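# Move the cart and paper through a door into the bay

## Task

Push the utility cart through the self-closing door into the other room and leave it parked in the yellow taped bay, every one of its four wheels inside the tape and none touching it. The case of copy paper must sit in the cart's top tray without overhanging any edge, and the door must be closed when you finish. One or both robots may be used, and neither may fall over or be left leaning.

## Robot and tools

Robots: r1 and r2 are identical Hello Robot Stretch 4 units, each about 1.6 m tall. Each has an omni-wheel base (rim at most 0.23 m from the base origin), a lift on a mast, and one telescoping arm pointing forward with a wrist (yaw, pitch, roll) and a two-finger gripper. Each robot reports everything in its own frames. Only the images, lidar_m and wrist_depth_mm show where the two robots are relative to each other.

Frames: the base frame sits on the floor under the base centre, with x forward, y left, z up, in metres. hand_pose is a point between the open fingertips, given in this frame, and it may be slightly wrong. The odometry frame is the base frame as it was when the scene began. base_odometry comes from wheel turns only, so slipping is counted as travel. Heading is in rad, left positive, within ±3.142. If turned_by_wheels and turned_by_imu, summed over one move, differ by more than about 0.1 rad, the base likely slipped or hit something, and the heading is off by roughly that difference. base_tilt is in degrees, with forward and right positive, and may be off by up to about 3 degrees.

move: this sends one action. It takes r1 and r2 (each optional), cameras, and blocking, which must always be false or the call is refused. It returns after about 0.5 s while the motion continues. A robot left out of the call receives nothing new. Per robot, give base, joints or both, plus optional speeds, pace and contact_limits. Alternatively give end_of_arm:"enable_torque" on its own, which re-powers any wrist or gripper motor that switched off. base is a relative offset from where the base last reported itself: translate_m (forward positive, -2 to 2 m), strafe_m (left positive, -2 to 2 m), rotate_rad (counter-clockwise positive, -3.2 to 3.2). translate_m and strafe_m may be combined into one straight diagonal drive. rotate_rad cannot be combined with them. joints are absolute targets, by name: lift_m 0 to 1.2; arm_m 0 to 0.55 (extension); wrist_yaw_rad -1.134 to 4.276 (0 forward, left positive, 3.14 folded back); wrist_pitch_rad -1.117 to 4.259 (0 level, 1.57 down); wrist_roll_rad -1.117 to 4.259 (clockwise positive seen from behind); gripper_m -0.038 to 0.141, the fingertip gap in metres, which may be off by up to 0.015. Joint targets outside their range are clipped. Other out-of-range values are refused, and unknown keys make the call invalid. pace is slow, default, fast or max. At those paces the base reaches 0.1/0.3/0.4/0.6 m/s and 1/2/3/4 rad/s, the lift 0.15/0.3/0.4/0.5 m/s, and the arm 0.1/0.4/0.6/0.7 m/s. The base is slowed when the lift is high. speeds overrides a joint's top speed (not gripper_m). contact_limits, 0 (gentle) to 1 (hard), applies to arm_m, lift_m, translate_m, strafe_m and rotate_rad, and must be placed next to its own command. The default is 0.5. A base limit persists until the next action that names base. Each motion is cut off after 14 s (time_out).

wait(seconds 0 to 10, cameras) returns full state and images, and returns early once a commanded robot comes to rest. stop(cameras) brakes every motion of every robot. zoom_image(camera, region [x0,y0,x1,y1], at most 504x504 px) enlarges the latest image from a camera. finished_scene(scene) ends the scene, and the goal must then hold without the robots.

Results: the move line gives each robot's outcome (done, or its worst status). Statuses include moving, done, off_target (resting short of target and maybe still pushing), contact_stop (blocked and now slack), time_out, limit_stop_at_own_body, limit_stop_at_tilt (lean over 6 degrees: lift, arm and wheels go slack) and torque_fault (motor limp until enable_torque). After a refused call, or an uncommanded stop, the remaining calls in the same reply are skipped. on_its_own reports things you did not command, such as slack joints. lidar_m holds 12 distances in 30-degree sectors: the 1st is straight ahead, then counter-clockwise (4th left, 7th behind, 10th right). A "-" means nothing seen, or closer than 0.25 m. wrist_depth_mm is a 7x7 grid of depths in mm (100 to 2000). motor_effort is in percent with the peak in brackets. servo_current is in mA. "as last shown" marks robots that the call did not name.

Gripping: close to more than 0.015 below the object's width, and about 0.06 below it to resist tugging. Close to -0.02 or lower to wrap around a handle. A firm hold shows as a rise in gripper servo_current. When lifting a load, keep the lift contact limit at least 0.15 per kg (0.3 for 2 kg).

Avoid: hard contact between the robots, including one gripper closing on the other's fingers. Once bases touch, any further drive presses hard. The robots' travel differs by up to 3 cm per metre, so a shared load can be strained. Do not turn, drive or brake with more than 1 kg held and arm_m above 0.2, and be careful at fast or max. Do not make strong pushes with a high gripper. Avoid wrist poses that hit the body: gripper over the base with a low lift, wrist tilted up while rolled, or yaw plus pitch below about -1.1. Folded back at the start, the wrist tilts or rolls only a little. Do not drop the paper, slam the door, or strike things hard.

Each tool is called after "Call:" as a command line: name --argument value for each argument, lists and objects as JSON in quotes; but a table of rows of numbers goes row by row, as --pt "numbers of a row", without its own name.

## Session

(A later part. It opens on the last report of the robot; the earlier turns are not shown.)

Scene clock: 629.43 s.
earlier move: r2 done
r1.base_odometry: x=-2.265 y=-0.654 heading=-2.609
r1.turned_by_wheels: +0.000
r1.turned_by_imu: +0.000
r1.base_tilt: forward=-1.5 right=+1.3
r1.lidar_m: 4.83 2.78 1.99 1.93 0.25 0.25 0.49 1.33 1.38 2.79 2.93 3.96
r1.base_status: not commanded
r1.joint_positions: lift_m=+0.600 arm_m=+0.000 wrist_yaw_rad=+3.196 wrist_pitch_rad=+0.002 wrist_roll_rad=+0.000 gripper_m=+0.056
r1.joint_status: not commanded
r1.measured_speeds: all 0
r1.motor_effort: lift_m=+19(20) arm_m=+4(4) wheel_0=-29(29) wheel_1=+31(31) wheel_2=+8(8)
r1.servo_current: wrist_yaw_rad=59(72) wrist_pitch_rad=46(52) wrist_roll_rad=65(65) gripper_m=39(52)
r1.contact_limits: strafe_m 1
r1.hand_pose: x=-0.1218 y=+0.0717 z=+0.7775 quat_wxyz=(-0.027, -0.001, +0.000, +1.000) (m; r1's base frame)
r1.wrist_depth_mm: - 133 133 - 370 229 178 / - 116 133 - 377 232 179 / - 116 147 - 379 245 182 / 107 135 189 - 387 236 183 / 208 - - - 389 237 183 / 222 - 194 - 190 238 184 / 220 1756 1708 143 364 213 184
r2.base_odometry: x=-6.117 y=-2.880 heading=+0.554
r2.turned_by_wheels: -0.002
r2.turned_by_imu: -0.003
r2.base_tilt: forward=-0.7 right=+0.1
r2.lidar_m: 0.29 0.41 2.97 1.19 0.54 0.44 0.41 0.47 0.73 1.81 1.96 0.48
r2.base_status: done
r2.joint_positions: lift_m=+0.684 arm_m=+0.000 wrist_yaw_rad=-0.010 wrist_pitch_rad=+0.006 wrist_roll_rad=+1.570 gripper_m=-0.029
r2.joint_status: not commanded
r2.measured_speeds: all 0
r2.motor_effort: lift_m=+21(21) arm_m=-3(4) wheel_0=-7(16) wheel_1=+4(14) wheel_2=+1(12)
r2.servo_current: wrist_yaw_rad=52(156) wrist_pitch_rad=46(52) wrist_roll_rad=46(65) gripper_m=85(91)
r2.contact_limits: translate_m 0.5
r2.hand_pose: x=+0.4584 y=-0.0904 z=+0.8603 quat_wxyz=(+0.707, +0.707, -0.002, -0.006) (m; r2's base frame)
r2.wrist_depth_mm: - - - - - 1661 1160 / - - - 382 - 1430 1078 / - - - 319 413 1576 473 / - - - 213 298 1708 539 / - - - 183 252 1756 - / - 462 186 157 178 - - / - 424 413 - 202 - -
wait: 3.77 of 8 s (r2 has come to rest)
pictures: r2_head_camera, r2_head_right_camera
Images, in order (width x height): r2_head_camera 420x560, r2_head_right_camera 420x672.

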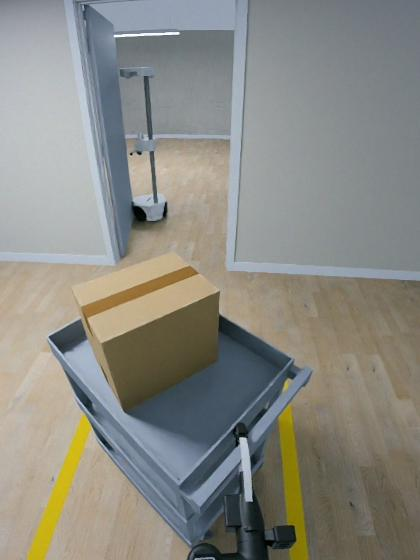

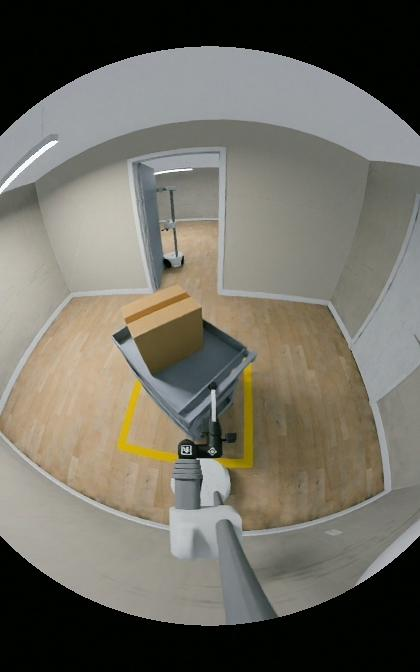

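Call:
move --r2 '{"base":{"translate_m":0.04,"strafe_m":0.24},"pace":"slow","contact_limits":{"translate_m":0.5}}' --blocking false --cameras '[]'

Call:
wait --seconds 8 --cameras '["r2_head_camera","r2_head_right_camera","r2_head_left_camera"]'

Scene clock: 635.67 s.
move: r2 moving
r1: as last shown
r1.base_tilt: forward=-1.6 right=+1.3
r1.lidar_m: 4.84 2.77 1.99 1.95 0.25 0.25 0.46 1.33 1.36 2.80 2.93 3.94
r1.motor_effort: lift_m=+20(20) arm_m=+3(4) wheel_0=-28(29) wheel_1=+31(31) wheel_2=+8(8)
r1.servo_current: wrist_yaw_rad=59(59) wrist_pitch_rad=39(46) wrist_roll_rad=46(52) gripper_m=46(46)
r1.contact_limits: strafe_m 1
r1.wrist_depth_mm: - 133 133 - 368 229 178 / - 115 133 - 377 232 179 / - 116 147 - 382 248 181 / 107 134 189 - 387 236 183 / 209 - - - 392 238 183 / 222 - 194 - 190 238 184 / 220 1756 1808 143 364 214 184
r2.base_odometry: x=-6.122 y=-2.868 heading=+0.552
r2.turned_by_wheels: -0.002
r2.turned_by_imu: -0.001
r2.base_tilt: forward=-0.7 right=+0.0
r2.lidar_m: 0.28 0.38 2.93 1.22 0.55 0.40 0.42 0.48 0.74 1.86 2.00 0.47
r2.base_status: translate_m moving; strafe_m moving
r2.joint_positions: lift_m=+0.684 arm_m=+0.000 wrist_yaw_rad=-0.011 wrist_pitch_rad=+0.006 wrist_roll_rad=+1.570 gripper_m=-0.029
r2.joint_status: not commanded
r2.measured_speeds: translate_m=+0.008 strafe_m=+0.052 rotate_rad=-0.001 lift_m=+0.000 arm_m=+0.000 wrist_yaw_rad=-0.008 wrist_pitch_rad=+0.000 wrist_roll_rad=+0.000
r2.motor_effort: lift_m=+21(21) arm_m=-3(4) wheel_0=-11(16) wheel_1=+10(10) wheel_2=-15(15)
r2.servo_current: wrist_yaw_rad=65(72) wrist_pitch_rad=46(46) wrist_roll_rad=59(59) gripper_m=85(85)
r2.contact_limits: translate_m 0.5
r2.hand_pose: x=+0.4583 y=-0.0906 z=+0.8603 quat_wxyz=(+0.707, +0.707, -0.002, -0.006) (m; r2's base frame)
r2.wrist_depth_mm: - - - - - 1708 1160 / - - - 379 - 1464 1118 / - - - 320 415 1576 469 / - - - 212 300 1708 530 / - - - 182 252 1708 - / - 462 186 156 179 741 - / - 424 413 - 202 - -
pictures: none
No camera images: "cameras" was empty.

Scene clock: 638.83 s.
earlier move: r2 done
r1.base_odometry: x=-2.265 y=-0.654 heading=-2.609
r1.turned_by_wheels: +0.000
r1.turned_by_imu: +0.000
r1.base_tilt: forward=-1.5 right=+1.3
r1.lidar_m: 4.82 2.78 2.00 1.95 0.25 0.25 0.48 1.33 1.35 2.80 2.94 3.95
r1.base_status: not commanded
r1.joint_positions: lift_m=+0.600 arm_m=+0.000 wrist_yaw_rad=+3.196 wrist_pitch_rad=+0.002 wrist_roll_rad=+0.000 gripper_m=+0.056
r1.joint_status: not commanded
r1.measured_speeds: all 0
r1.motor_effort: lift_m=+19(20) arm_m=+4(4) wheel_0=-29(29) wheel_1=+31(32) wheel_2=+8(8)
r1.servo_current: wrist_yaw_rad=59(72) wrist_pitch_rad=39(52) wrist_roll_rad=52(78) gripper_m=33(52)
r1.contact_limits: strafe_m 1
r1.hand_pose: x=-0.1218 y=+0.0717 z=+0.7775 quat_wxyz=(-0.027, -0.001, +0.000, +1.000) (m; r1's base frame)
r1.wrist_depth_mm: - 133 133 - 373 229 178 / - 116 133 - 377 231 179 / - 116 147 - 382 246 182 / 107 134 189 - 389 236 182 / 208 - - - 392 238 184 / 223 - 194 - 191 239 185 / 220 1708 1756 143 362 213 185
r2.base_odometry: x=-6.209 y=-2.655 heading=+0.553
r2.turned_by_wheels: +0.001
r2.turned_by_imu: +0.000
r2.base_tilt: forward=-0.7 right=+0.1
r2.lidar_m: 0.34 0.47 2.68 1.22 0.58 0.44 0.39 0.48 0.74 2.09 2.26 0.44
r2.base_status: done
r2.joint_positions: lift_m=+0.684 arm_m=+0.000 wrist_yaw_rad=-0.010 wrist_pitch_rad=+0.006 wrist_roll_rad=+1.570 gripper_m=-0.029
r2.joint_status: not commanded
r2.measured_speeds: all 0
r2.motor_effort: lift_m=+20(21) arm_m=+4(4) wheel_0=-6(16) wheel_1=+3(10) wheel_2=-7(17)
r2.servo_current: wrist_yaw_rad=59(78) wrist_pitch_rad=46(52) wrist_roll_rad=46(59) gripper_m=78(91)
r2.contact_limits: translate_m 0.5
r2.hand_pose: x=+0.4584 y=-0.0904 z=+0.8603 quat_wxyz=(+0.707, +0.707, -0.002, -0.006) (m; r2's base frame)
r2.wrist_depth_mm: - - - 317 342 343 345 / - - - 291 - 1661 1182 / - - - 214 278 1808 - / - - - 198 258 778 - / - 459 459 184 242 854 - / - 449 186 169 178 - - / - - 430 - 216 - -
wait: 3.17 of 8 s (r2 has come to rest)
pictures: r2_head_camera, r2_head_left_camera, r2_head_right_camera
Images, in order (width x height): r2_head_camera 420x560, r2_head_left_camera 420x672, r2_head_right_camera 420x672.

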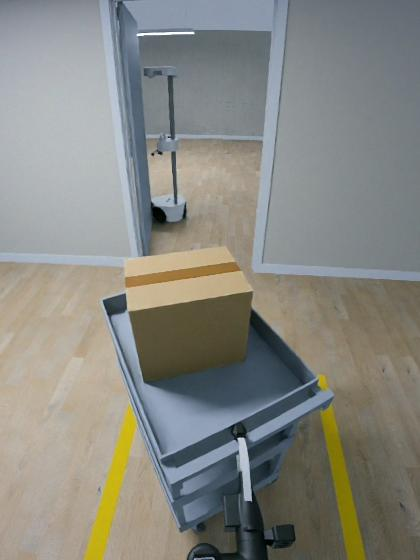

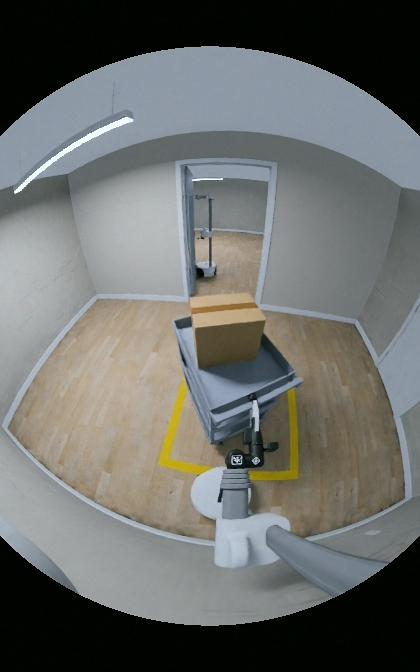

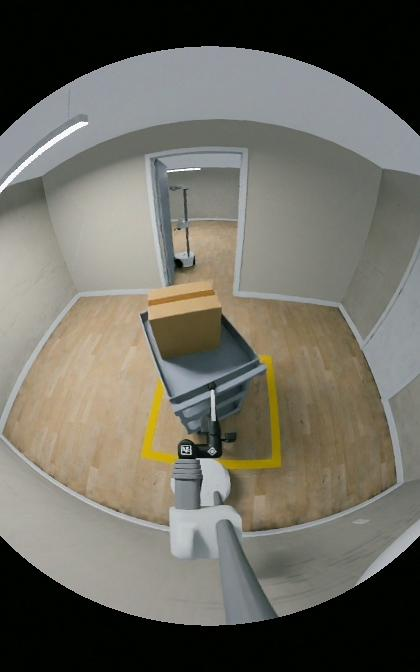

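Call:
move --r2 '{"base":{"translate_m":0.0,"strafe_m":0.1},"pace":"slow","contact_limits":{"strafe_m":0.5}}' --blocking false --cameras '[]'

Call:
wait --seconds 8 --cameras '["r2_head_camera","r2_head_left_camera","r1_head_camera"]'

Call:
zoom_image --camera "r2_head_left_camera" --region '[120, 280, 360, 500]'

Scene clock: 655.50 s.
move: r2 moving
r1: as last shown
r1.base_tilt: forward=-1.6 right=+1.3
r1.lidar_m: 4.84 2.76 1.99 1.93 0.25 0.25 0.48 1.33 1.36 2.79 2.94 3.93
r1.motor_effort: lift_m=+20(20) arm_m=+4(4) wheel_0=-29(29) wheel_1=+31(31) wheel_2=+8(8)
r1.servo_current: wrist_yaw_rad=52(72) wrist_pitch_rad=39(46) wrist_roll_rad=39(65) gripper_m=39(46)
r1.contact_limits: strafe_m 1
r1.wrist_depth_mm: - 133 133 - 368 229 178 / - 116 134 - 375 232 180 / - 116 147 - 382 247 181 / 107 135 189 - 384 236 183 / 208 - - - 389 236 183 / 223 - 194 - 191 238 185 / 220 1756 1661 143 364 213 185
r2.base_odometry: x=-6.216 y=-2.643 heading=+0.552
r2.turned_by_wheels: +0.000
r2.turned_by_imu: +0.000
r2.base_tilt: forward=-0.7 right=+0.0
r2.lidar_m: 0.31 0.51 2.69 1.21 0.57 0.44 0.42 0.48 0.71 2.10 2.27 0.46
r2.base_status: translate_m moving; strafe_m moving
r2.joint_positions: lift_m=+0.684 arm_m=+0.000 wrist_yaw_rad=-0.010 wrist_pitch_rad=+0.006 wrist_roll_rad=+1.570 gripper_m=-0.029
r2.joint_status: not commanded
r2.measured_speeds: translate_m=+0.000 strafe_m=+0.056 rotate_rad=+0.000 lift_m=+0.000 arm_m=+0.000 wrist_yaw_rad=+0.000 wrist_pitch_rad=+0.000 wrist_roll_rad=+0.000
r2.motor_effort: lift_m=+21(21) arm_m=+4(4) wheel_0=-10(13) wheel_1=+7(9) wheel_2=+0(6)
r2.servo_current: wrist_yaw_rad=65(72) wrist_pitch_rad=52(52) wrist_roll_rad=39(52) gripper_m=78(85)
r2.contact_limits: strafe_m 0.5
r2.hand_pose: x=+0.4584 y=-0.0904 z=+0.8603 quat_wxyz=(+0.707, +0.707, -0.002, -0.006) (m; r2's base frame)
r2.wrist_depth_mm: - - - 310 336 343 343 / - - - 289 - 1708 1160 / - - - 211 277 1808 - / - - - 197 257 809 - / - 462 455 184 241 842 - / - 445 185 169 178 - - / - - 427 - 216 - -
pictures: none
No camera images: "cameras" was empty.

Scene clock: 657.13 s.
earlier move: r2 done
r1.base_odometry: x=-2.265 y=-0.654 heading=-2.609
r1.turned_by_wheels: +0.000
r1.turned_by_imu: +0.000
r1.base_tilt: forward=-1.6 right=+1.3
r1.lidar_m: 4.82 2.76 2.01 1.94 0.25 0.25 0.47 1.34 1.35 2.79 2.89 3.93
r1.base_status: not commanded
r1.joint_positions: lift_m=+0.600 arm_m=+0.000 wrist_yaw_rad=+3.196 wrist_pitch_rad=+0.002 wrist_roll_rad=+0.000 gripper_m=+0.056
r1.joint_status: not commanded
r1.measured_speeds: all 0
r1.motor_effort: lift_m=+19(20) arm_m=+4(4) wheel_0=-29(29) wheel_1=+31(32) wheel_2=+8(8)
r1.servo_current: wrist_yaw_rad=59(72) wrist_pitch_rad=46(52) wrist_roll_rad=26(65) gripper_m=39(46)
r1.contact_limits: strafe_m 1
r1.hand_pose: x=-0.1218 y=+0.0717 z=+0.7775 quat_wxyz=(-0.027, -0.001, +0.000, +1.000) (m; r1's base frame)
r1.wrist_depth_mm: - 134 133 - 370 229 177 / - 115 133 - 375 233 180 / - 116 147 - 382 246 181 / 107 135 189 - 387 236 182 / 208 - - - 392 237 183 / 222 - 194 - 191 239 184 / 220 1756 1756 143 362 213 185
r2.base_odometry: x=-6.261 y=-2.570 heading=+0.553
r2.turned_by_wheels: +0.000
r2.turned_by_imu: +0.000
r2.base_tilt: forward=-0.7 right=+0.0
r2.lidar_m: 0.35 2.57 2.61 1.19 0.55 0.43 0.42 0.45 0.69 2.16 2.35 0.47
r2.base_status: done
r2.joint_positions: lift_m=+0.684 arm_m=+0.000 wrist_yaw_rad=-0.004 wrist_pitch_rad=+0.006 wrist_roll_rad=+1.570 gripper_m=-0.029
r2.joint_status: not commanded
r2.measured_speeds: all 0
r2.motor_effort: lift_m=+21(21) arm_m=+4(4) wheel_0=-5(14) wheel_1=+3(9) wheel_2=+0(6)
r2.servo_current: wrist_yaw_rad=52(72) wrist_pitch_rad=39(59) wrist_roll_rad=46(52) gripper_m=78(91)
r2.contact_limits: strafe_m 0.5
r2.hand_pose: x=+0.4589 y=-0.0886 z=+0.8603 quat_wxyz=(+0.707, +0.707, +0.001, -0.004) (m; r2's base frame)
r2.wrist_depth_mm: - - - 277 287 1661 1205 / - - - 206 272 1708 500 / - - - 195 258 798 - / - 455 459 187 248 854 - / - 455 455 181 238 842 - / - 452 186 172 180 - - / - - 445 - 223 - -
wait: 1.63 of 8 s (r2 has come to rest)
pictures: r1_head_camera, r2_head_camera, r2_head_left_camera
Images, in order (width x height): r1_head_camera 420x560, r2_head_camera 420x560, r2_head_left_camera 420x672.

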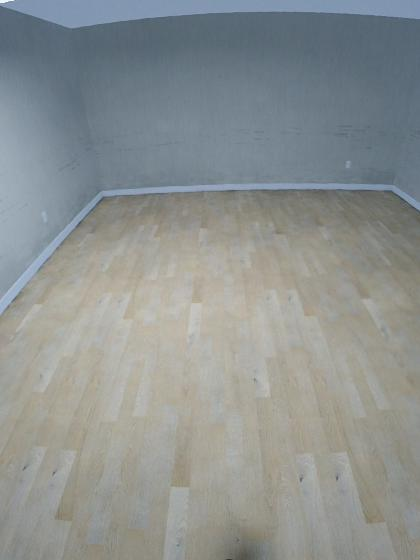

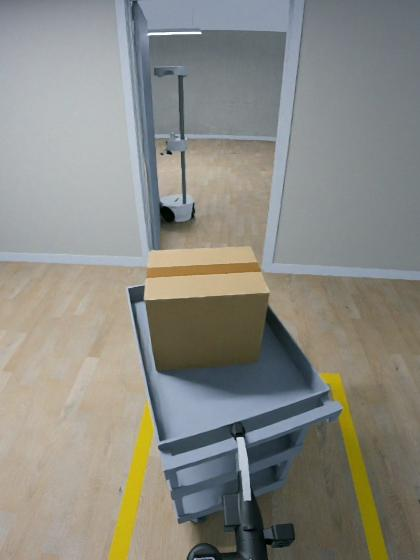

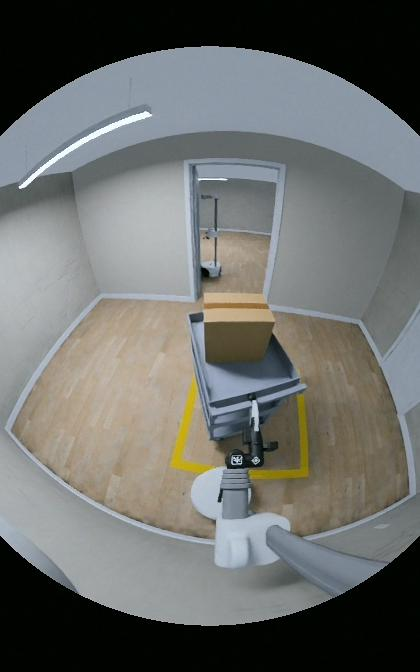

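Scaled by 2.100 from the camera's 420x672 image, which has a finer 600x960 frame.

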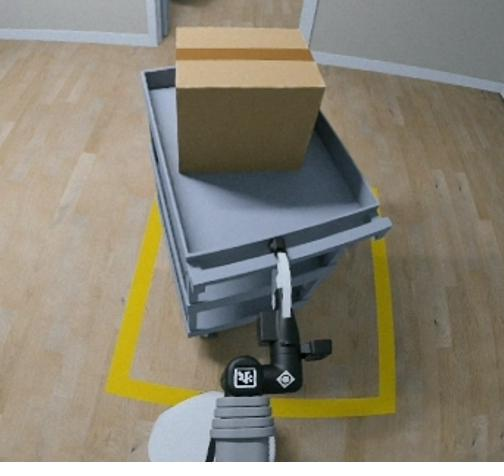

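Call:
move --r2 '{"base":{"translate_m":0.45,"strafe_m":-0.12},"pace":"default","contact_limits":{"strafe_m":0.5}}' --blocking false --cameras '[]'

Call:
wait --seconds 8 --cameras '["r2_head_left_camera"]'

Scene clock: 683.17 s.
move: r2 moving
r1: as last shown
r1.lidar_m: 4.83 2.76 2.00 1.94 0.25 0.25 0.50 1.33 1.34 2.81 2.93 3.94
r1.motor_effort: lift_m=+20(20) arm_m=+4(4) wheel_0=-29(29) wheel_1=+31(31) wheel_2=+8(8)
r1.servo_current: wrist_yaw_rad=59(65) wrist_pitch_rad=39(46) wrist_roll_rad=59(72) gripper_m=39(46)
r1.contact_limits: strafe_m 1
r1.wrist_depth_mm: - 133 133 - 368 229 178 / - 116 133 - 377 232 180 / - 116 147 - 384 247 181 / 107 134 190 - 387 236 183 / 208 - - - 389 238 184 / 222 - 194 - 191 237 184 / 220 1756 1756 143 366 213 184
r2.base_odometry: x=-6.230 y=-2.561 heading=+0.553
r2.turned_by_wheels: +0.000
r2.turned_by_imu: +0.000
r2.base_tilt: forward=-0.8 right=+0.1
r2.lidar_m: 0.36 2.56 2.60 1.30 0.58 0.46 0.45 0.48 0.77 2.17 2.33 0.45
r2.base_status: translate_m moving; strafe_m moving
r2.joint_positions: lift_m=+0.684 arm_m=+0.000 wrist_yaw_rad=-0.004 wrist_pitch_rad=+0.006 wrist_roll_rad=+1.570 gripper_m=-0.029
r2.joint_status: not commanded
r2.measured_speeds: translate_m=+0.122 strafe_m=-0.035 rotate_rad=+0.001 lift_m=+0.000 arm_m=+0.000 wrist_yaw_rad=+0.000 wrist_pitch_rad=+0.000 wrist_roll_rad=+0.000
r2.motor_effort: lift_m=+21(21) arm_m=+4(4) wheel_0=+4(13) wheel_1=+8(8) wheel_2=-17(19)
r2.servo_current: wrist_yaw_rad=52(59) wrist_pitch_rad=52(52) wrist_roll_rad=46(59) gripper_m=78(91)
r2.contact_limits: strafe_m 0.5
r2.hand_pose: x=+0.4589 y=-0.0886 z=+0.8603 quat_wxyz=(+0.707, +0.707, +0.001, -0.004) (m; r2's base frame)
r2.wrist_depth_mm: - - - 279 291 1576 1138 / - - - 208 274 1708 496 / - - - 196 259 1708 - / - 459 455 187 247 831 - / - 452 449 180 237 831 - / - 449 186 170 177 - - / - - 442 - 220 - -
pictures: none
No camera images: "cameras" was empty.

Scene clock: 685.67 s.
earlier move: r2 done
r1.base_odometry: x=-2.265 y=-0.654 heading=-2.609
r1.turned_by_wheels: +0.000
r1.turned_by_imu: +0.000
r1.base_tilt: forward=-1.6 right=+1.3
r1.lidar_m: 4.83 2.76 1.99 1.94 0.25 0.25 0.47 1.35 1.39 2.82 2.92 3.95
r1.base_status: not commanded
r1.joint_positions: lift_m=+0.600 arm_m=+0.000 wrist_yaw_rad=+3.196 wrist_pitch_rad=+0.002 wrist_roll_rad=+0.000 gripper_m=+0.056
r1.joint_status: not commanded
r1.measured_speeds: all 0
r1.motor_effort: lift_m=+19(20) arm_m=+4(4) wheel_0=-29(30) wheel_1=+31(31) wheel_2=+8(8)
r1.servo_current: wrist_yaw_rad=46(65) wrist_pitch_rad=39(46) wrist_roll_rad=46(72) gripper_m=39(52)
r1.contact_limits: strafe_m 1
r1.hand_pose: x=-0.1218 y=+0.0717 z=+0.7775 quat_wxyz=(-0.027, -0.001, +0.000, +1.000) (m; r1's base frame)
r1.wrist_depth_mm: - 133 133 - 370 229 178 / - 115 133 - 375 231 180 / - 116 147 - 384 246 181 / 107 135 189 - 387 236 183 / 209 - - - 394 237 183 / 224 - 194 - 190 238 185 / 220 1808 1756 143 364 213 185
r2.base_odometry: x=-5.815 y=-2.436 heading=+0.553
r2.turned_by_wheels: +0.001
r2.turned_by_imu: +0.004
r2.base_tilt: forward=-0.7 right=+0.1
r2.lidar_m: 0.31 0.39 2.68 2.42 1.16 0.90 0.88 0.97 1.47 2.10 2.27 0.48
r2.base_status: done
r2.joint_positions: lift_m=+0.684 arm_m=+0.000 wrist_yaw_rad=+0.003 wrist_pitch_rad=+0.006 wrist_roll_rad=+1.570 gripper_m=-0.029
r2.joint_status: not commanded
r2.measured_speeds: all 0
r2.motor_effort: lift_m=+21(21) arm_m=+4(4) wheel_0=+9(17) wheel_1=+4(9) wheel_2=-3(19)
r2.servo_current: wrist_yaw_rad=52(59) wrist_pitch_rad=39(52) wrist_roll_rad=39(59) gripper_m=78(91)
r2.contact_limits: strafe_m 0.5
r2.hand_pose: x=+0.4596 y=-0.0864 z=+0.8603 quat_wxyz=(+0.707, +0.707, +0.003, -0.001) (m; r2's base frame)
r2.wrist_depth_mm: - - - 290 - 1430 1138 / - - - 255 343 1366 415 / 1618 - - 228 301 1756 504 / 1661 - - 206 268 1863 - / 1756 - 462 189 246 831 - / 1808 445 187 168 178 - - / - - 421 - 213 - -
wait: 2.50 of 8 s (r2 has come to rest)
pictures: r2_head_left_camera
Images, in order (width x height): r2_head_left_camera 420x672.

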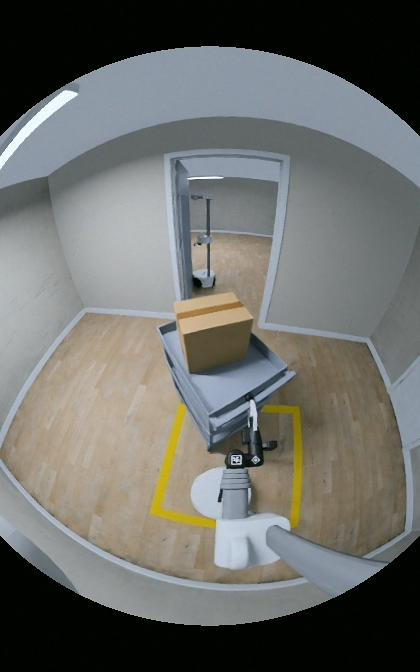

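Call:
move --r2 '{"base":{"translate_m":-0.53,"strafe_m":-0.38},"pace":"default","contact_limits":{"strafe_m":0.5}}' --blocking false --cameras '[]'

Call:
wait --seconds 8 --cameras '["r2_head_left_camera"]'

Scene clock: 690.13 s.
move: r2 moving
r1: as last shown
r1.lidar_m: 4.82 2.74 2.00 1.96 0.25 0.25 0.46 1.33 1.36 2.80 2.91 3.96
r1.motor_effort: lift_m=+19(20) arm_m=+4(4) wheel_0=-29(29) wheel_1=+31(31) wheel_2=+8(8)
r1.servo_current: wrist_yaw_rad=52(59) wrist_pitch_rad=39(39) wrist_roll_rad=52(65) gripper_m=39(46)
r1.contact_limits: strafe_m 1
r1.wrist_depth_mm: - 133 133 - 368 230 178 / - 116 133 - 379 232 179 / - 116 147 - 382 246 181 / 107 135 189 - 389 236 183 / 208 - - - 392 238 184 / 224 - 193 - 191 238 185 / 220 1756 1756 143 364 213 184
r2.base_odometry: x=-5.828 y=-2.468 heading=+0.555
r2.turned_by_wheels: +0.002
r2.turned_by_imu: +0.003
r2.base_tilt: forward=-0.6 right=+0.0
r2.lidar_m: 0.30 0.39 2.70 2.35 1.10 0.86 0.84 0.93 1.42 2.07 2.25 0.47
r2.base_status: translate_m moving; strafe_m moving
r2.joint_positions: lift_m=+0.684 arm_m=+0.000 wrist_yaw_rad=+0.015 wrist_pitch_rad=+0.006 wrist_roll_rad=+1.570 gripper_m=-0.029
r2.joint_status: not commanded
r2.measured_speeds: translate_m=-0.108 strafe_m=-0.077 rotate_rad=-0.006 lift_m=+0.000 arm_m=+0.000 wrist_yaw_rad=+0.012 wrist_pitch_rad=+0.000 wrist_roll_rad=+0.000
r2.motor_effort: lift_m=+21(21) arm_m=-1(4) wheel_0=+13(16) wheel_1=-10(11) wheel_2=+22(23)
r2.servo_current: wrist_yaw_rad=91(91) wrist_pitch_rad=46(52) wrist_roll_rad=46(59) gripper_m=85(85)
r2.contact_limits: strafe_m 0.5
r2.hand_pose: x=+0.4605 y=-0.0832 z=+0.8603 quat_wxyz=(+0.707, +0.707, +0.007, +0.003) (m; r2's base frame)
r2.wrist_depth_mm: - - - 283 353 364 1078 / - - - 252 336 1397 415 / 1661 - - 227 298 1708 504 / 1708 - - 206 268 1708 - / 1756 - 462 187 243 820 - / 1808 449 439 172 179 - - / - 138 418 - 216 - -
pictures: none
No camera images: "cameras" was empty.

Scene clock: 693.20 s.
earlier move: r2 done
r1.base_odometry: x=-2.265 y=-0.654 heading=-2.609
r1.turned_by_wheels: +0.000
r1.turned_by_imu: +0.000
r1.base_tilt: forward=-1.6 right=+1.3
r1.lidar_m: 4.83 2.76 2.01 1.91 0.25 0.25 0.45 1.34 1.35 2.81 2.91 3.94
r1.base_status: not commanded
r1.joint_positions: lift_m=+0.600 arm_m=+0.000 wrist_yaw_rad=+3.196 wrist_pitch_rad=+0.002 wrist_roll_rad=+0.000 gripper_m=+0.056
r1.joint_status: not commanded
r1.measured_speeds: all 0
r1.motor_effort: lift_m=+19(20) arm_m=+4(4) wheel_0=-29(29) wheel_1=+31(32) wheel_2=+8(8)
r1.servo_current: wrist_yaw_rad=52(72) wrist_pitch_rad=46(52) wrist_roll_rad=39(65) gripper_m=39(46)
r1.contact_limits: strafe_m 1
r1.hand_pose: x=-0.1218 y=+0.0717 z=+0.7775 quat_wxyz=(-0.027, -0.001, +0.000, +1.000) (m; r1's base frame)
r1.wrist_depth_mm: - 133 133 - 370 230 178 / - 116 133 - 377 234 180 / - 116 147 - 382 247 182 / 107 134 189 - 389 236 183 / 209 - - - 389 237 184 / 222 - 193 - 190 237 185 / 220 1756 1708 143 364 214 185
r2.base_odometry: x=-6.066 y=-3.038 heading=+0.554
r2.turned_by_wheels: -0.002
r2.turned_by_imu: -0.001
r2.base_tilt: forward=-0.7 right=+0.1
r2.lidar_m: 0.28 0.37 3.09 1.15 0.55 0.41 0.41 0.46 0.72 1.68 1.81 0.49
r2.base_status: done
r2.joint_positions: lift_m=+0.684 arm_m=+0.000 wrist_yaw_rad=+0.000 wrist_pitch_rad=+0.006 wrist_roll_rad=+1.570 gripper_m=-0.029
r2.joint_status: not commanded
r2.measured_speeds: all 0
r2.motor_effort: lift_m=+21(21) arm_m=-3(4) wheel_0=+2(16) wheel_1=-1(13) wheel_2=+4(24)
r2.servo_current: wrist_yaw_rad=59(91) wrist_pitch_rad=46(52) wrist_roll_rad=59(65) gripper_m=85(91)
r2.contact_limits: strafe_m 0.5
r2.hand_pose: x=+0.4593 y=-0.0875 z=+0.8603 quat_wxyz=(+0.707, +0.707, +0.002, -0.002) (m; r2's base frame)
r2.wrist_depth_mm: - - - 347 - 1661 1160 / - - - 357 389 392 392 / - - - 244 - 1708 480 / - - - 209 281 1863 - / - - 469 191 250 768 - / - 455 187 164 179 - - / - 424 415 - 208 - -
wait: 3.07 of 8 s (r2 has come to rest)
pictures: r2_head_left_camera
Images, in order (width x height): r2_head_left_camera 420x672.

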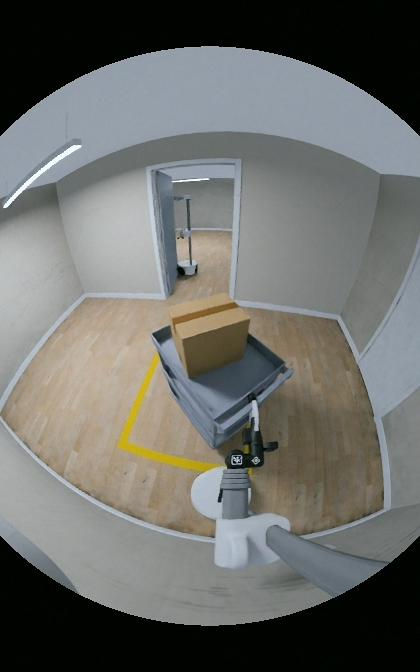

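Call:
move --r2 '{"base":{"translate_m":0.0,"strafe_m":0.44},"pace":"slow","contact_limits":{"strafe_m":0.5}}' --blocking false --cameras '[]'

Call:
wait --seconds 8 --cameras '["r2_head_left_camera","r2_head_camera"]'

Call:
zoom_image --camera "r2_head_left_camera" --region '[120, 280, 360, 500]'

Scene clock: 703.03 s.
move: r2 moving
r1: as last shown
r1.lidar_m: 4.83 2.77 2.00 1.94 0.25 0.25 0.48 1.32 1.38 2.81 2.91 3.94
r1.motor_effort: lift_m=+19(20) arm_m=+4(4) wheel_0=-29(29) wheel_1=+31(31) wheel_2=+8(8)
r1.servo_current: wrist_yaw_rad=46(59) wrist_pitch_rad=39(46) wrist_roll_rad=46(72) gripper_m=33(46)
r1.contact_limits: strafe_m 1
r1.wrist_depth_mm: - 133 133 - 370 229 178 / - 115 133 - 379 232 180 / - 116 147 - 382 246 182 / 107 134 189 - 387 236 183 / 208 - - - 392 237 184 / 222 - 194 - 191 238 185 / 220 1808 1808 143 364 213 184
r2.base_odometry: x=-6.073 y=-3.026 heading=+0.553
r2.turned_by_wheels: +0.000
r2.turned_by_imu: +0.000
r2.base_tilt: forward=-0.7 right=+0.1
r2.lidar_m: 0.30 0.41 3.10 1.16 0.53 0.38 0.42 0.43 0.70 1.69 1.79 0.46
r2.base_status: translate_m moving; strafe_m moving
r2.joint_positions: lift_m=+0.684 arm_m=+0.000 wrist_yaw_rad=-0.006 wrist_pitch_rad=+0.006 wrist_roll_rad=+1.570 gripper_m=-0.029
r2.joint_status: not commanded
r2.measured_speeds: translate_m=-0.001 strafe_m=+0.056 rotate_rad=+0.004 lift_m=+0.000 arm_m=+0.000 wrist_yaw_rad=-0.024 wrist_pitch_rad=+0.000 wrist_roll_rad=+0.000
r2.motor_effort: lift_m=+20(21) arm_m=-3(4) wheel_0=-8(14) wheel_1=+8(8) wheel_2=+0(4)
r2.servo_current: wrist_yaw_rad=52(59) wrist_pitch_rad=46(52) wrist_roll_rad=39(52) gripper_m=78(85)
r2.contact_limits: strafe_m 0.5
r2.hand_pose: x=+0.4588 y=-0.0892 z=+0.8603 quat_wxyz=(+0.707, +0.707, +0.000, -0.004) (m; r2's base frame)
r2.wrist_depth_mm: - - - 359 - 1661 1160 / - - - 357 394 394 397 / - - - 245 - 1708 484 / - - - 208 279 1808 - / - - 469 189 249 778 - / - 452 185 160 180 - - / - 424 415 - 208 - -
pictures: none
No camera images: "cameras" was empty.

Scene clock: 708.07 s.
earlier move: r2 done
r1.base_odometry: x=-2.265 y=-0.654 heading=-2.609
r1.turned_by_wheels: +0.000
r1.turned_by_imu: +0.000
r1.base_tilt: forward=-1.6 right=+1.3
r1.lidar_m: 4.81 2.78 2.00 1.94 0.25 0.25 0.49 1.34 1.35 2.82 2.90 3.93
r1.base_status: not commanded
r1.joint_positions: lift_m=+0.600 arm_m=+0.000 wrist_yaw_rad=+3.196 wrist_pitch_rad=+0.002 wrist_roll_rad=+0.000 gripper_m=+0.056
r1.joint_status: not commanded
r1.measured_speeds: all 0
r1.motor_effort: lift_m=+19(20) arm_m=+4(4) wheel_0=-29(29) wheel_1=+31(32) wheel_2=+8(8)
r1.servo_current: wrist_yaw_rad=46(72) wrist_pitch_rad=46(59) wrist_roll_rad=59(72) gripper_m=39(52)
r1.contact_limits: strafe_m 1
r1.hand_pose: x=-0.1218 y=+0.0717 z=+0.7775 quat_wxyz=(-0.027, -0.001, +0.000, +1.000) (m; r1's base frame)
r1.wrist_depth_mm: - 134 133 - 370 229 177 / - 116 133 - 377 233 180 / - 116 147 - 382 246 182 / 107 134 189 - 387 236 182 / 208 - - - 389 237 183 / 223 - 194 - 191 238 184 / 220 1756 1808 143 364 215 183
r2.base_odometry: x=-6.297 y=-2.664 heading=+0.554
r2.turned_by_wheels: +0.000
r2.turned_by_imu: +0.000
r2.base_tilt: forward=-0.7 right=+0.1
r2.lidar_m: 0.36 2.65 2.68 1.00 0.45 0.34 0.34 0.39 0.62 2.11 2.20 0.46
r2.base_status: done
r2.joint_positions: lift_m=+0.684 arm_m=+0.000 wrist_yaw_rad=-0.009 wrist_pitch_rad=+0.006 wrist_roll_rad=+1.570 gripper_m=-0.029
r2.joint_status: not commanded
r2.measured_speeds: all 0
r2.motor_effort: lift_m=+20(21) arm_m=-4(4) wheel_0=-4(16) wheel_1=+4(8) wheel_2=-1(4)
r2.servo_current: wrist_yaw_rad=52(72) wrist_pitch_rad=46(52) wrist_roll_rad=46(65) gripper_m=85(91)
r2.contact_limits: strafe_m 0.5
r2.hand_pose: x=+0.4585 y=-0.0900 z=+0.8603 quat_wxyz=(+0.707, +0.707, -0.001, -0.005) (m; r2's base frame)
r2.wrist_depth_mm: - - - 245 247 1661 1255 / - - - 182 243 1756 - / - - 439 179 239 820 - / - 449 442 235 236 842 - / - 455 455 175 234 - - / - - 186 172 177 - - / - - 473 - 229 118 -
wait: 5.03 of 8 s (r2 has come to rest)
pictures: r2_head_camera, r2_head_left_camera
Images, in order (width x height): r2_head_camera 420x560, r2_head_left_camera 420x672.

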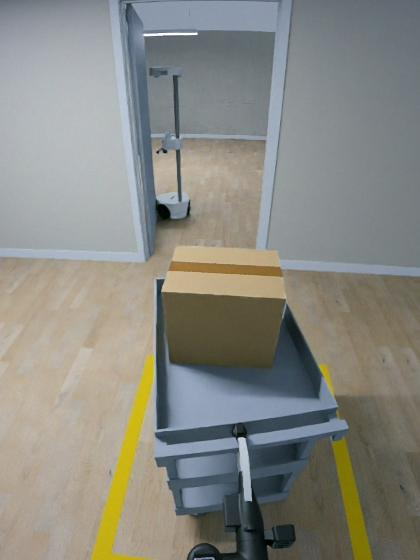

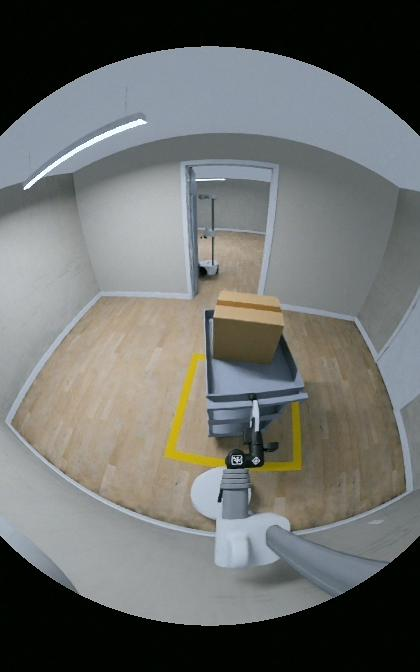

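Scaled by 2.100 from the camera's 420x672 image, which has a finer 600x960 frame.

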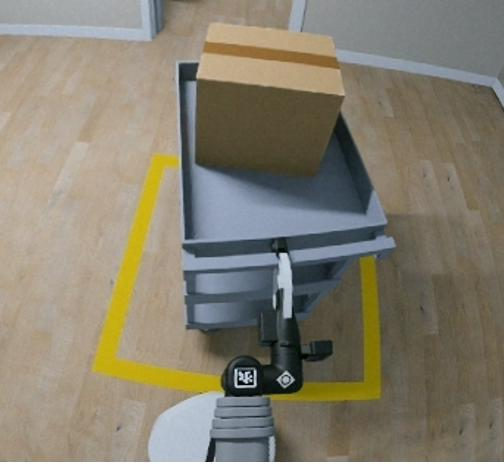

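Call:
move --r1 '{"base":{"rotate_rad":-2.84},"pace":"slow"}' --blocking false --cameras '[]'

Call:
wait --seconds 8 --cameras '["r1_head_camera"]'

Call:
zoom_image --camera "r1_head_camera" --region '[80, 150, 340, 450]'

Scene clock: 726.70 s.
move: r1 contact_stop
r1.base_odometry: x=-2.265 y=-0.653 heading=-2.607
r1.turned_by_wheels: +0.002
r1.turned_by_imu: +0.001
r1.base_tilt: forward=-1.6 right=+1.3
r1.lidar_m: 4.83 2.76 2.02 1.94 0.25 0.25 0.47 1.35 1.36 2.81 2.90 3.92
r1.base_status: rotate_rad contact_stop
r1.joint_positions: lift_m=+0.600 arm_m=+0.000 wrist_yaw_rad=+3.196 wrist_pitch_rad=+0.002 wrist_roll_rad=+0.000 gripper_m=+0.056
r1.joint_status: not commanded
r1.measured_speeds: all 0
r1.on_its_own: the wheels are slack since a contact_stop
r1.motor_effort: lift_m=+19(20) arm_m=+4(4) wheel_0=+0(27) wheel_1=+0(33) wheel_2=+0(9)
r1.servo_current: wrist_yaw_rad=46(59) wrist_pitch_rad=39(46) wrist_roll_rad=52(59) gripper_m=39(46)
r1.hand_pose: x=-0.1218 y=+0.0717 z=+0.7775 quat_wxyz=(-0.027, -0.001, +0.000, +1.000) (m; r1's base frame)
r1.wrist_depth_mm: - 134 134 - 373 230 178 / - 115 133 - 377 232 180 / - 115 147 - 387 247 182 / 107 134 194 - 389 236 182 / 208 - - - 394 238 184 / 223 - 194 - 190 238 185 / 220 1708 1756 143 366 213 184
r2: as last shown
r2.lidar_m: 0.38 2.70 2.67 0.99 0.46 0.36 0.35 0.39 0.63 2.11 2.21 0.42
r2.motor_effort: lift_m=+21(21) arm_m=-4(4) wheel_0=-4(4) wheel_1=+4(5) wheel_2=-1(1)
r2.servo_current: wrist_yaw_rad=52(65) wrist_pitch_rad=46(46) wrist_roll_rad=59(59) gripper_m=78(85)
r2.contact_limits: strafe_m 0.5
r2.wrist_depth_mm: - - - 244 247 1661 1229 / - - - 181 244 1808 - / - - 445 179 239 831 - / - 445 442 235 236 842 - / - 452 459 175 234 - - / - - 186 172 177 - - / - - 473 - 229 118 -
pictures: none
No camera images: "cameras" was empty.

not run: a stop that you did not command came earlier in this reply.

This scene's latest camera images include none from r1_head_camera. They are from: r2_head_camera, r2_head_left_camera. r1_head_camera's image comes with the result of a call that names it in "cameras".

Call:
move --r1 '{"base":{"rotate_rad":-2.84},"pace":"default","contact_limits":{"rotate_rad":1.0}}' --blocking false --cameras '[]'

Call:
wait --seconds 8 --cameras '["r1_head_camera"]'

Call:
zoom_image --camera "r1_head_camera" --region '[80, 150, 340, 450]'

Scene clock: 734.43 s.
earlier move: r1 contact_stop
move: r1 moving
r1.base_odometry: x=-2.265 y=-0.652 heading=-2.858
r1.turned_by_wheels: -0.251
r1.turned_by_imu: -0.248
r1.base_tilt: forward=-1.6 right=+1.3
r1.lidar_m: 4.79 3.79 2.23 1.92 1.94 0.25 0.32 2.53 1.32 2.01 2.78 3.27
r1.base_status: earlier rotate_rad contact_stop (by the wheels' count: +0.002 of -2.840); rotate_rad moving
r1.joint_positions: lift_m=+0.600 arm_m=+0.000 wrist_yaw_rad=+3.196 wrist_pitch_rad=+0.002 wrist_roll_rad=+0.000 gripper_m=+0.056
r1.joint_status: not commanded
r1.measured_speeds: translate_m=-0.002 strafe_m=-0.002 rotate_rad=-0.964 lift_m=+0.000 arm_m=+0.000 wrist_yaw_rad=+0.000 wrist_pitch_rad=+0.000 wrist_roll_rad=+0.000
r1.motor_effort: lift_m=+19(20) arm_m=+4(4) wheel_0=-9(9) wheel_1=+32(32) wheel_2=+14(14)
r1.servo_current: wrist_yaw_rad=39(59) wrist_pitch_rad=39(52) wrist_roll_rad=59(65) gripper_m=39(52)
r1.contact_limits: rotate_rad 1
r1.hand_pose: x=-0.1218 y=+0.0717 z=+0.7775 quat_wxyz=(-0.027, -0.001, +0.000, +1.000) (m; r1's base frame)
r1.wrist_depth_mm: - 134 133 445 296 221 176 / - 116 133 449 298 223 177 / - 116 147 455 301 217 179 / 107 134 189 462 306 219 179 / 208 - - 466 309 219 180 / 223 - 194 439 191 220 181 / 220 1756 1661 142 297 204 181
r2: as last shown
r2.lidar_m: 0.38 2.62 2.68 0.99 0.46 0.36 0.34 0.38 0.60 2.11 2.23 0.44
r2.motor_effort: lift_m=+20(21) arm_m=-3(4) wheel_0=-4(5) wheel_1=+4(4) wheel_2=-1(1)
r2.servo_current: wrist_yaw_rad=52(72) wrist_pitch_rad=46(46) wrist_roll_rad=46(59) gripper_m=78(85)
r2.contact_limits: strafe_m 0.5
r2.wrist_depth_mm: - - - 245 246 1661 1205 / - - - 182 243 1808 - / - - 439 179 239 831 - / - 449 445 236 236 842 - / - 459 455 175 235 - - / - - 187 172 178 - - / - - 469 - 228 118 -
pictures: none
No camera images: "cameras" was empty.

Scene clock: 736.63 s.
earlier move: r1 done
r1.base_odometry: x=-2.266 y=-0.653 heading=+0.837
r1.turned_by_wheels: -2.589
r1.turned_by_imu: -2.585
r1.base_tilt: forward=-1.6 right=+1.3
r1.lidar_m: 2.50 1.29 2.24 2.79 3.36 4.84 3.56 2.78 - - 0.25 0.34
r1.base_status: done
r1.joint_positions: lift_m=+0.600 arm_m=+0.000 wrist_yaw_rad=+3.195 wrist_pitch_rad=+0.002 wrist_roll_rad=+0.000 gripper_m=+0.056
r1.joint_status: not commanded
r1.measured_speeds: all 0
r1.motor_effort: lift_m=+19(20) arm_m=+4(4) wheel_0=+5(14) wheel_1=-1(32) wheel_2=+4(22)
r1.servo_current: wrist_yaw_rad=52(65) wrist_pitch_rad=46(52) wrist_roll_rad=59(65) gripper_m=46(52)
r1.contact_limits: rotate_rad 1
r1.hand_pose: x=-0.1218 y=+0.0718 z=+0.7775 quat_wxyz=(-0.027, -0.001, +0.000, +1.000) (m; r1's base frame)
r1.wrist_depth_mm: - 135 - - - - - / - 128 148 - - - - / - 121 193 - - - - / 110 135 203 - - - - / 216 - - - - - - / - - 194 - 187 - - / 1808 1756 1708 154 1921 1661 1808
r2.base_odometry: x=-6.297 y=-2.664 heading=+0.554
r2.turned_by_wheels: +0.000
r2.turned_by_imu: +0.000
r2.base_tilt: forward=-0.7 right=+0.1
r2.lidar_m: 0.37 2.64 2.67 1.00 0.47 0.34 0.35 0.39 0.61 2.11 2.25 0.43
r2.base_status: not commanded
r2.joint_positions: lift_m=+0.684 arm_m=+0.000 wrist_yaw_rad=-0.009 wrist_pitch_rad=+0.006 wrist_roll_rad=+1.570 gripper_m=-0.029
r2.joint_status: not commanded
r2.measured_speeds: all 0
r2.motor_effort: lift_m=+20(21) arm_m=-3(4) wheel_0=-4(5) wheel_1=+4(4) wheel_2=-1(1)
r2.servo_current: wrist_yaw_rad=72(78) wrist_pitch_rad=52(52) wrist_roll_rad=39(59) gripper_m=85(91)
r2.contact_limits: strafe_m 0.5
r2.hand_pose: x=+0.4585 y=-0.0900 z=+0.8603 quat_wxyz=(+0.707, +0.707, -0.001, -0.005) (m; r2's base frame)
r2.wrist_depth_mm: - - - 245 245 1708 1205 / - - - 182 242 1808 - / - - 442 179 240 820 - / - 449 445 234 236 842 - / - 459 455 175 233 - - / - - 186 172 177 - - / - - 473 - 228 118 -
wait: 2.20 of 8 s (r1 has come to rest)
pictures: r1_head_camera
Images, in order (width x height): r1_head_camera 420x560.

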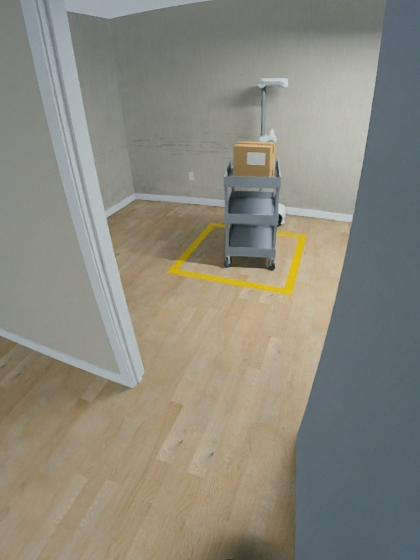

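Scaled by 1.680 from the camera's 420x560 image, which has a finer 600x800 frame.

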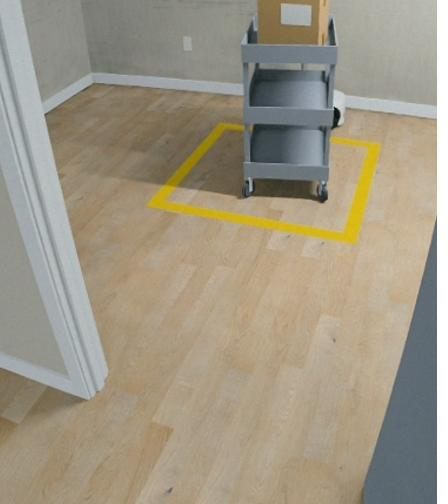

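Call:
zoom_image --camera "r2_head_left_camera" --region '[150, 380, 320, 490]'

This scene's latest camera images include none from r2_head_left_camera. They are from: r1_head_camera. r2_head_left_camera's image comes with the result of a call that names it in "cameras".


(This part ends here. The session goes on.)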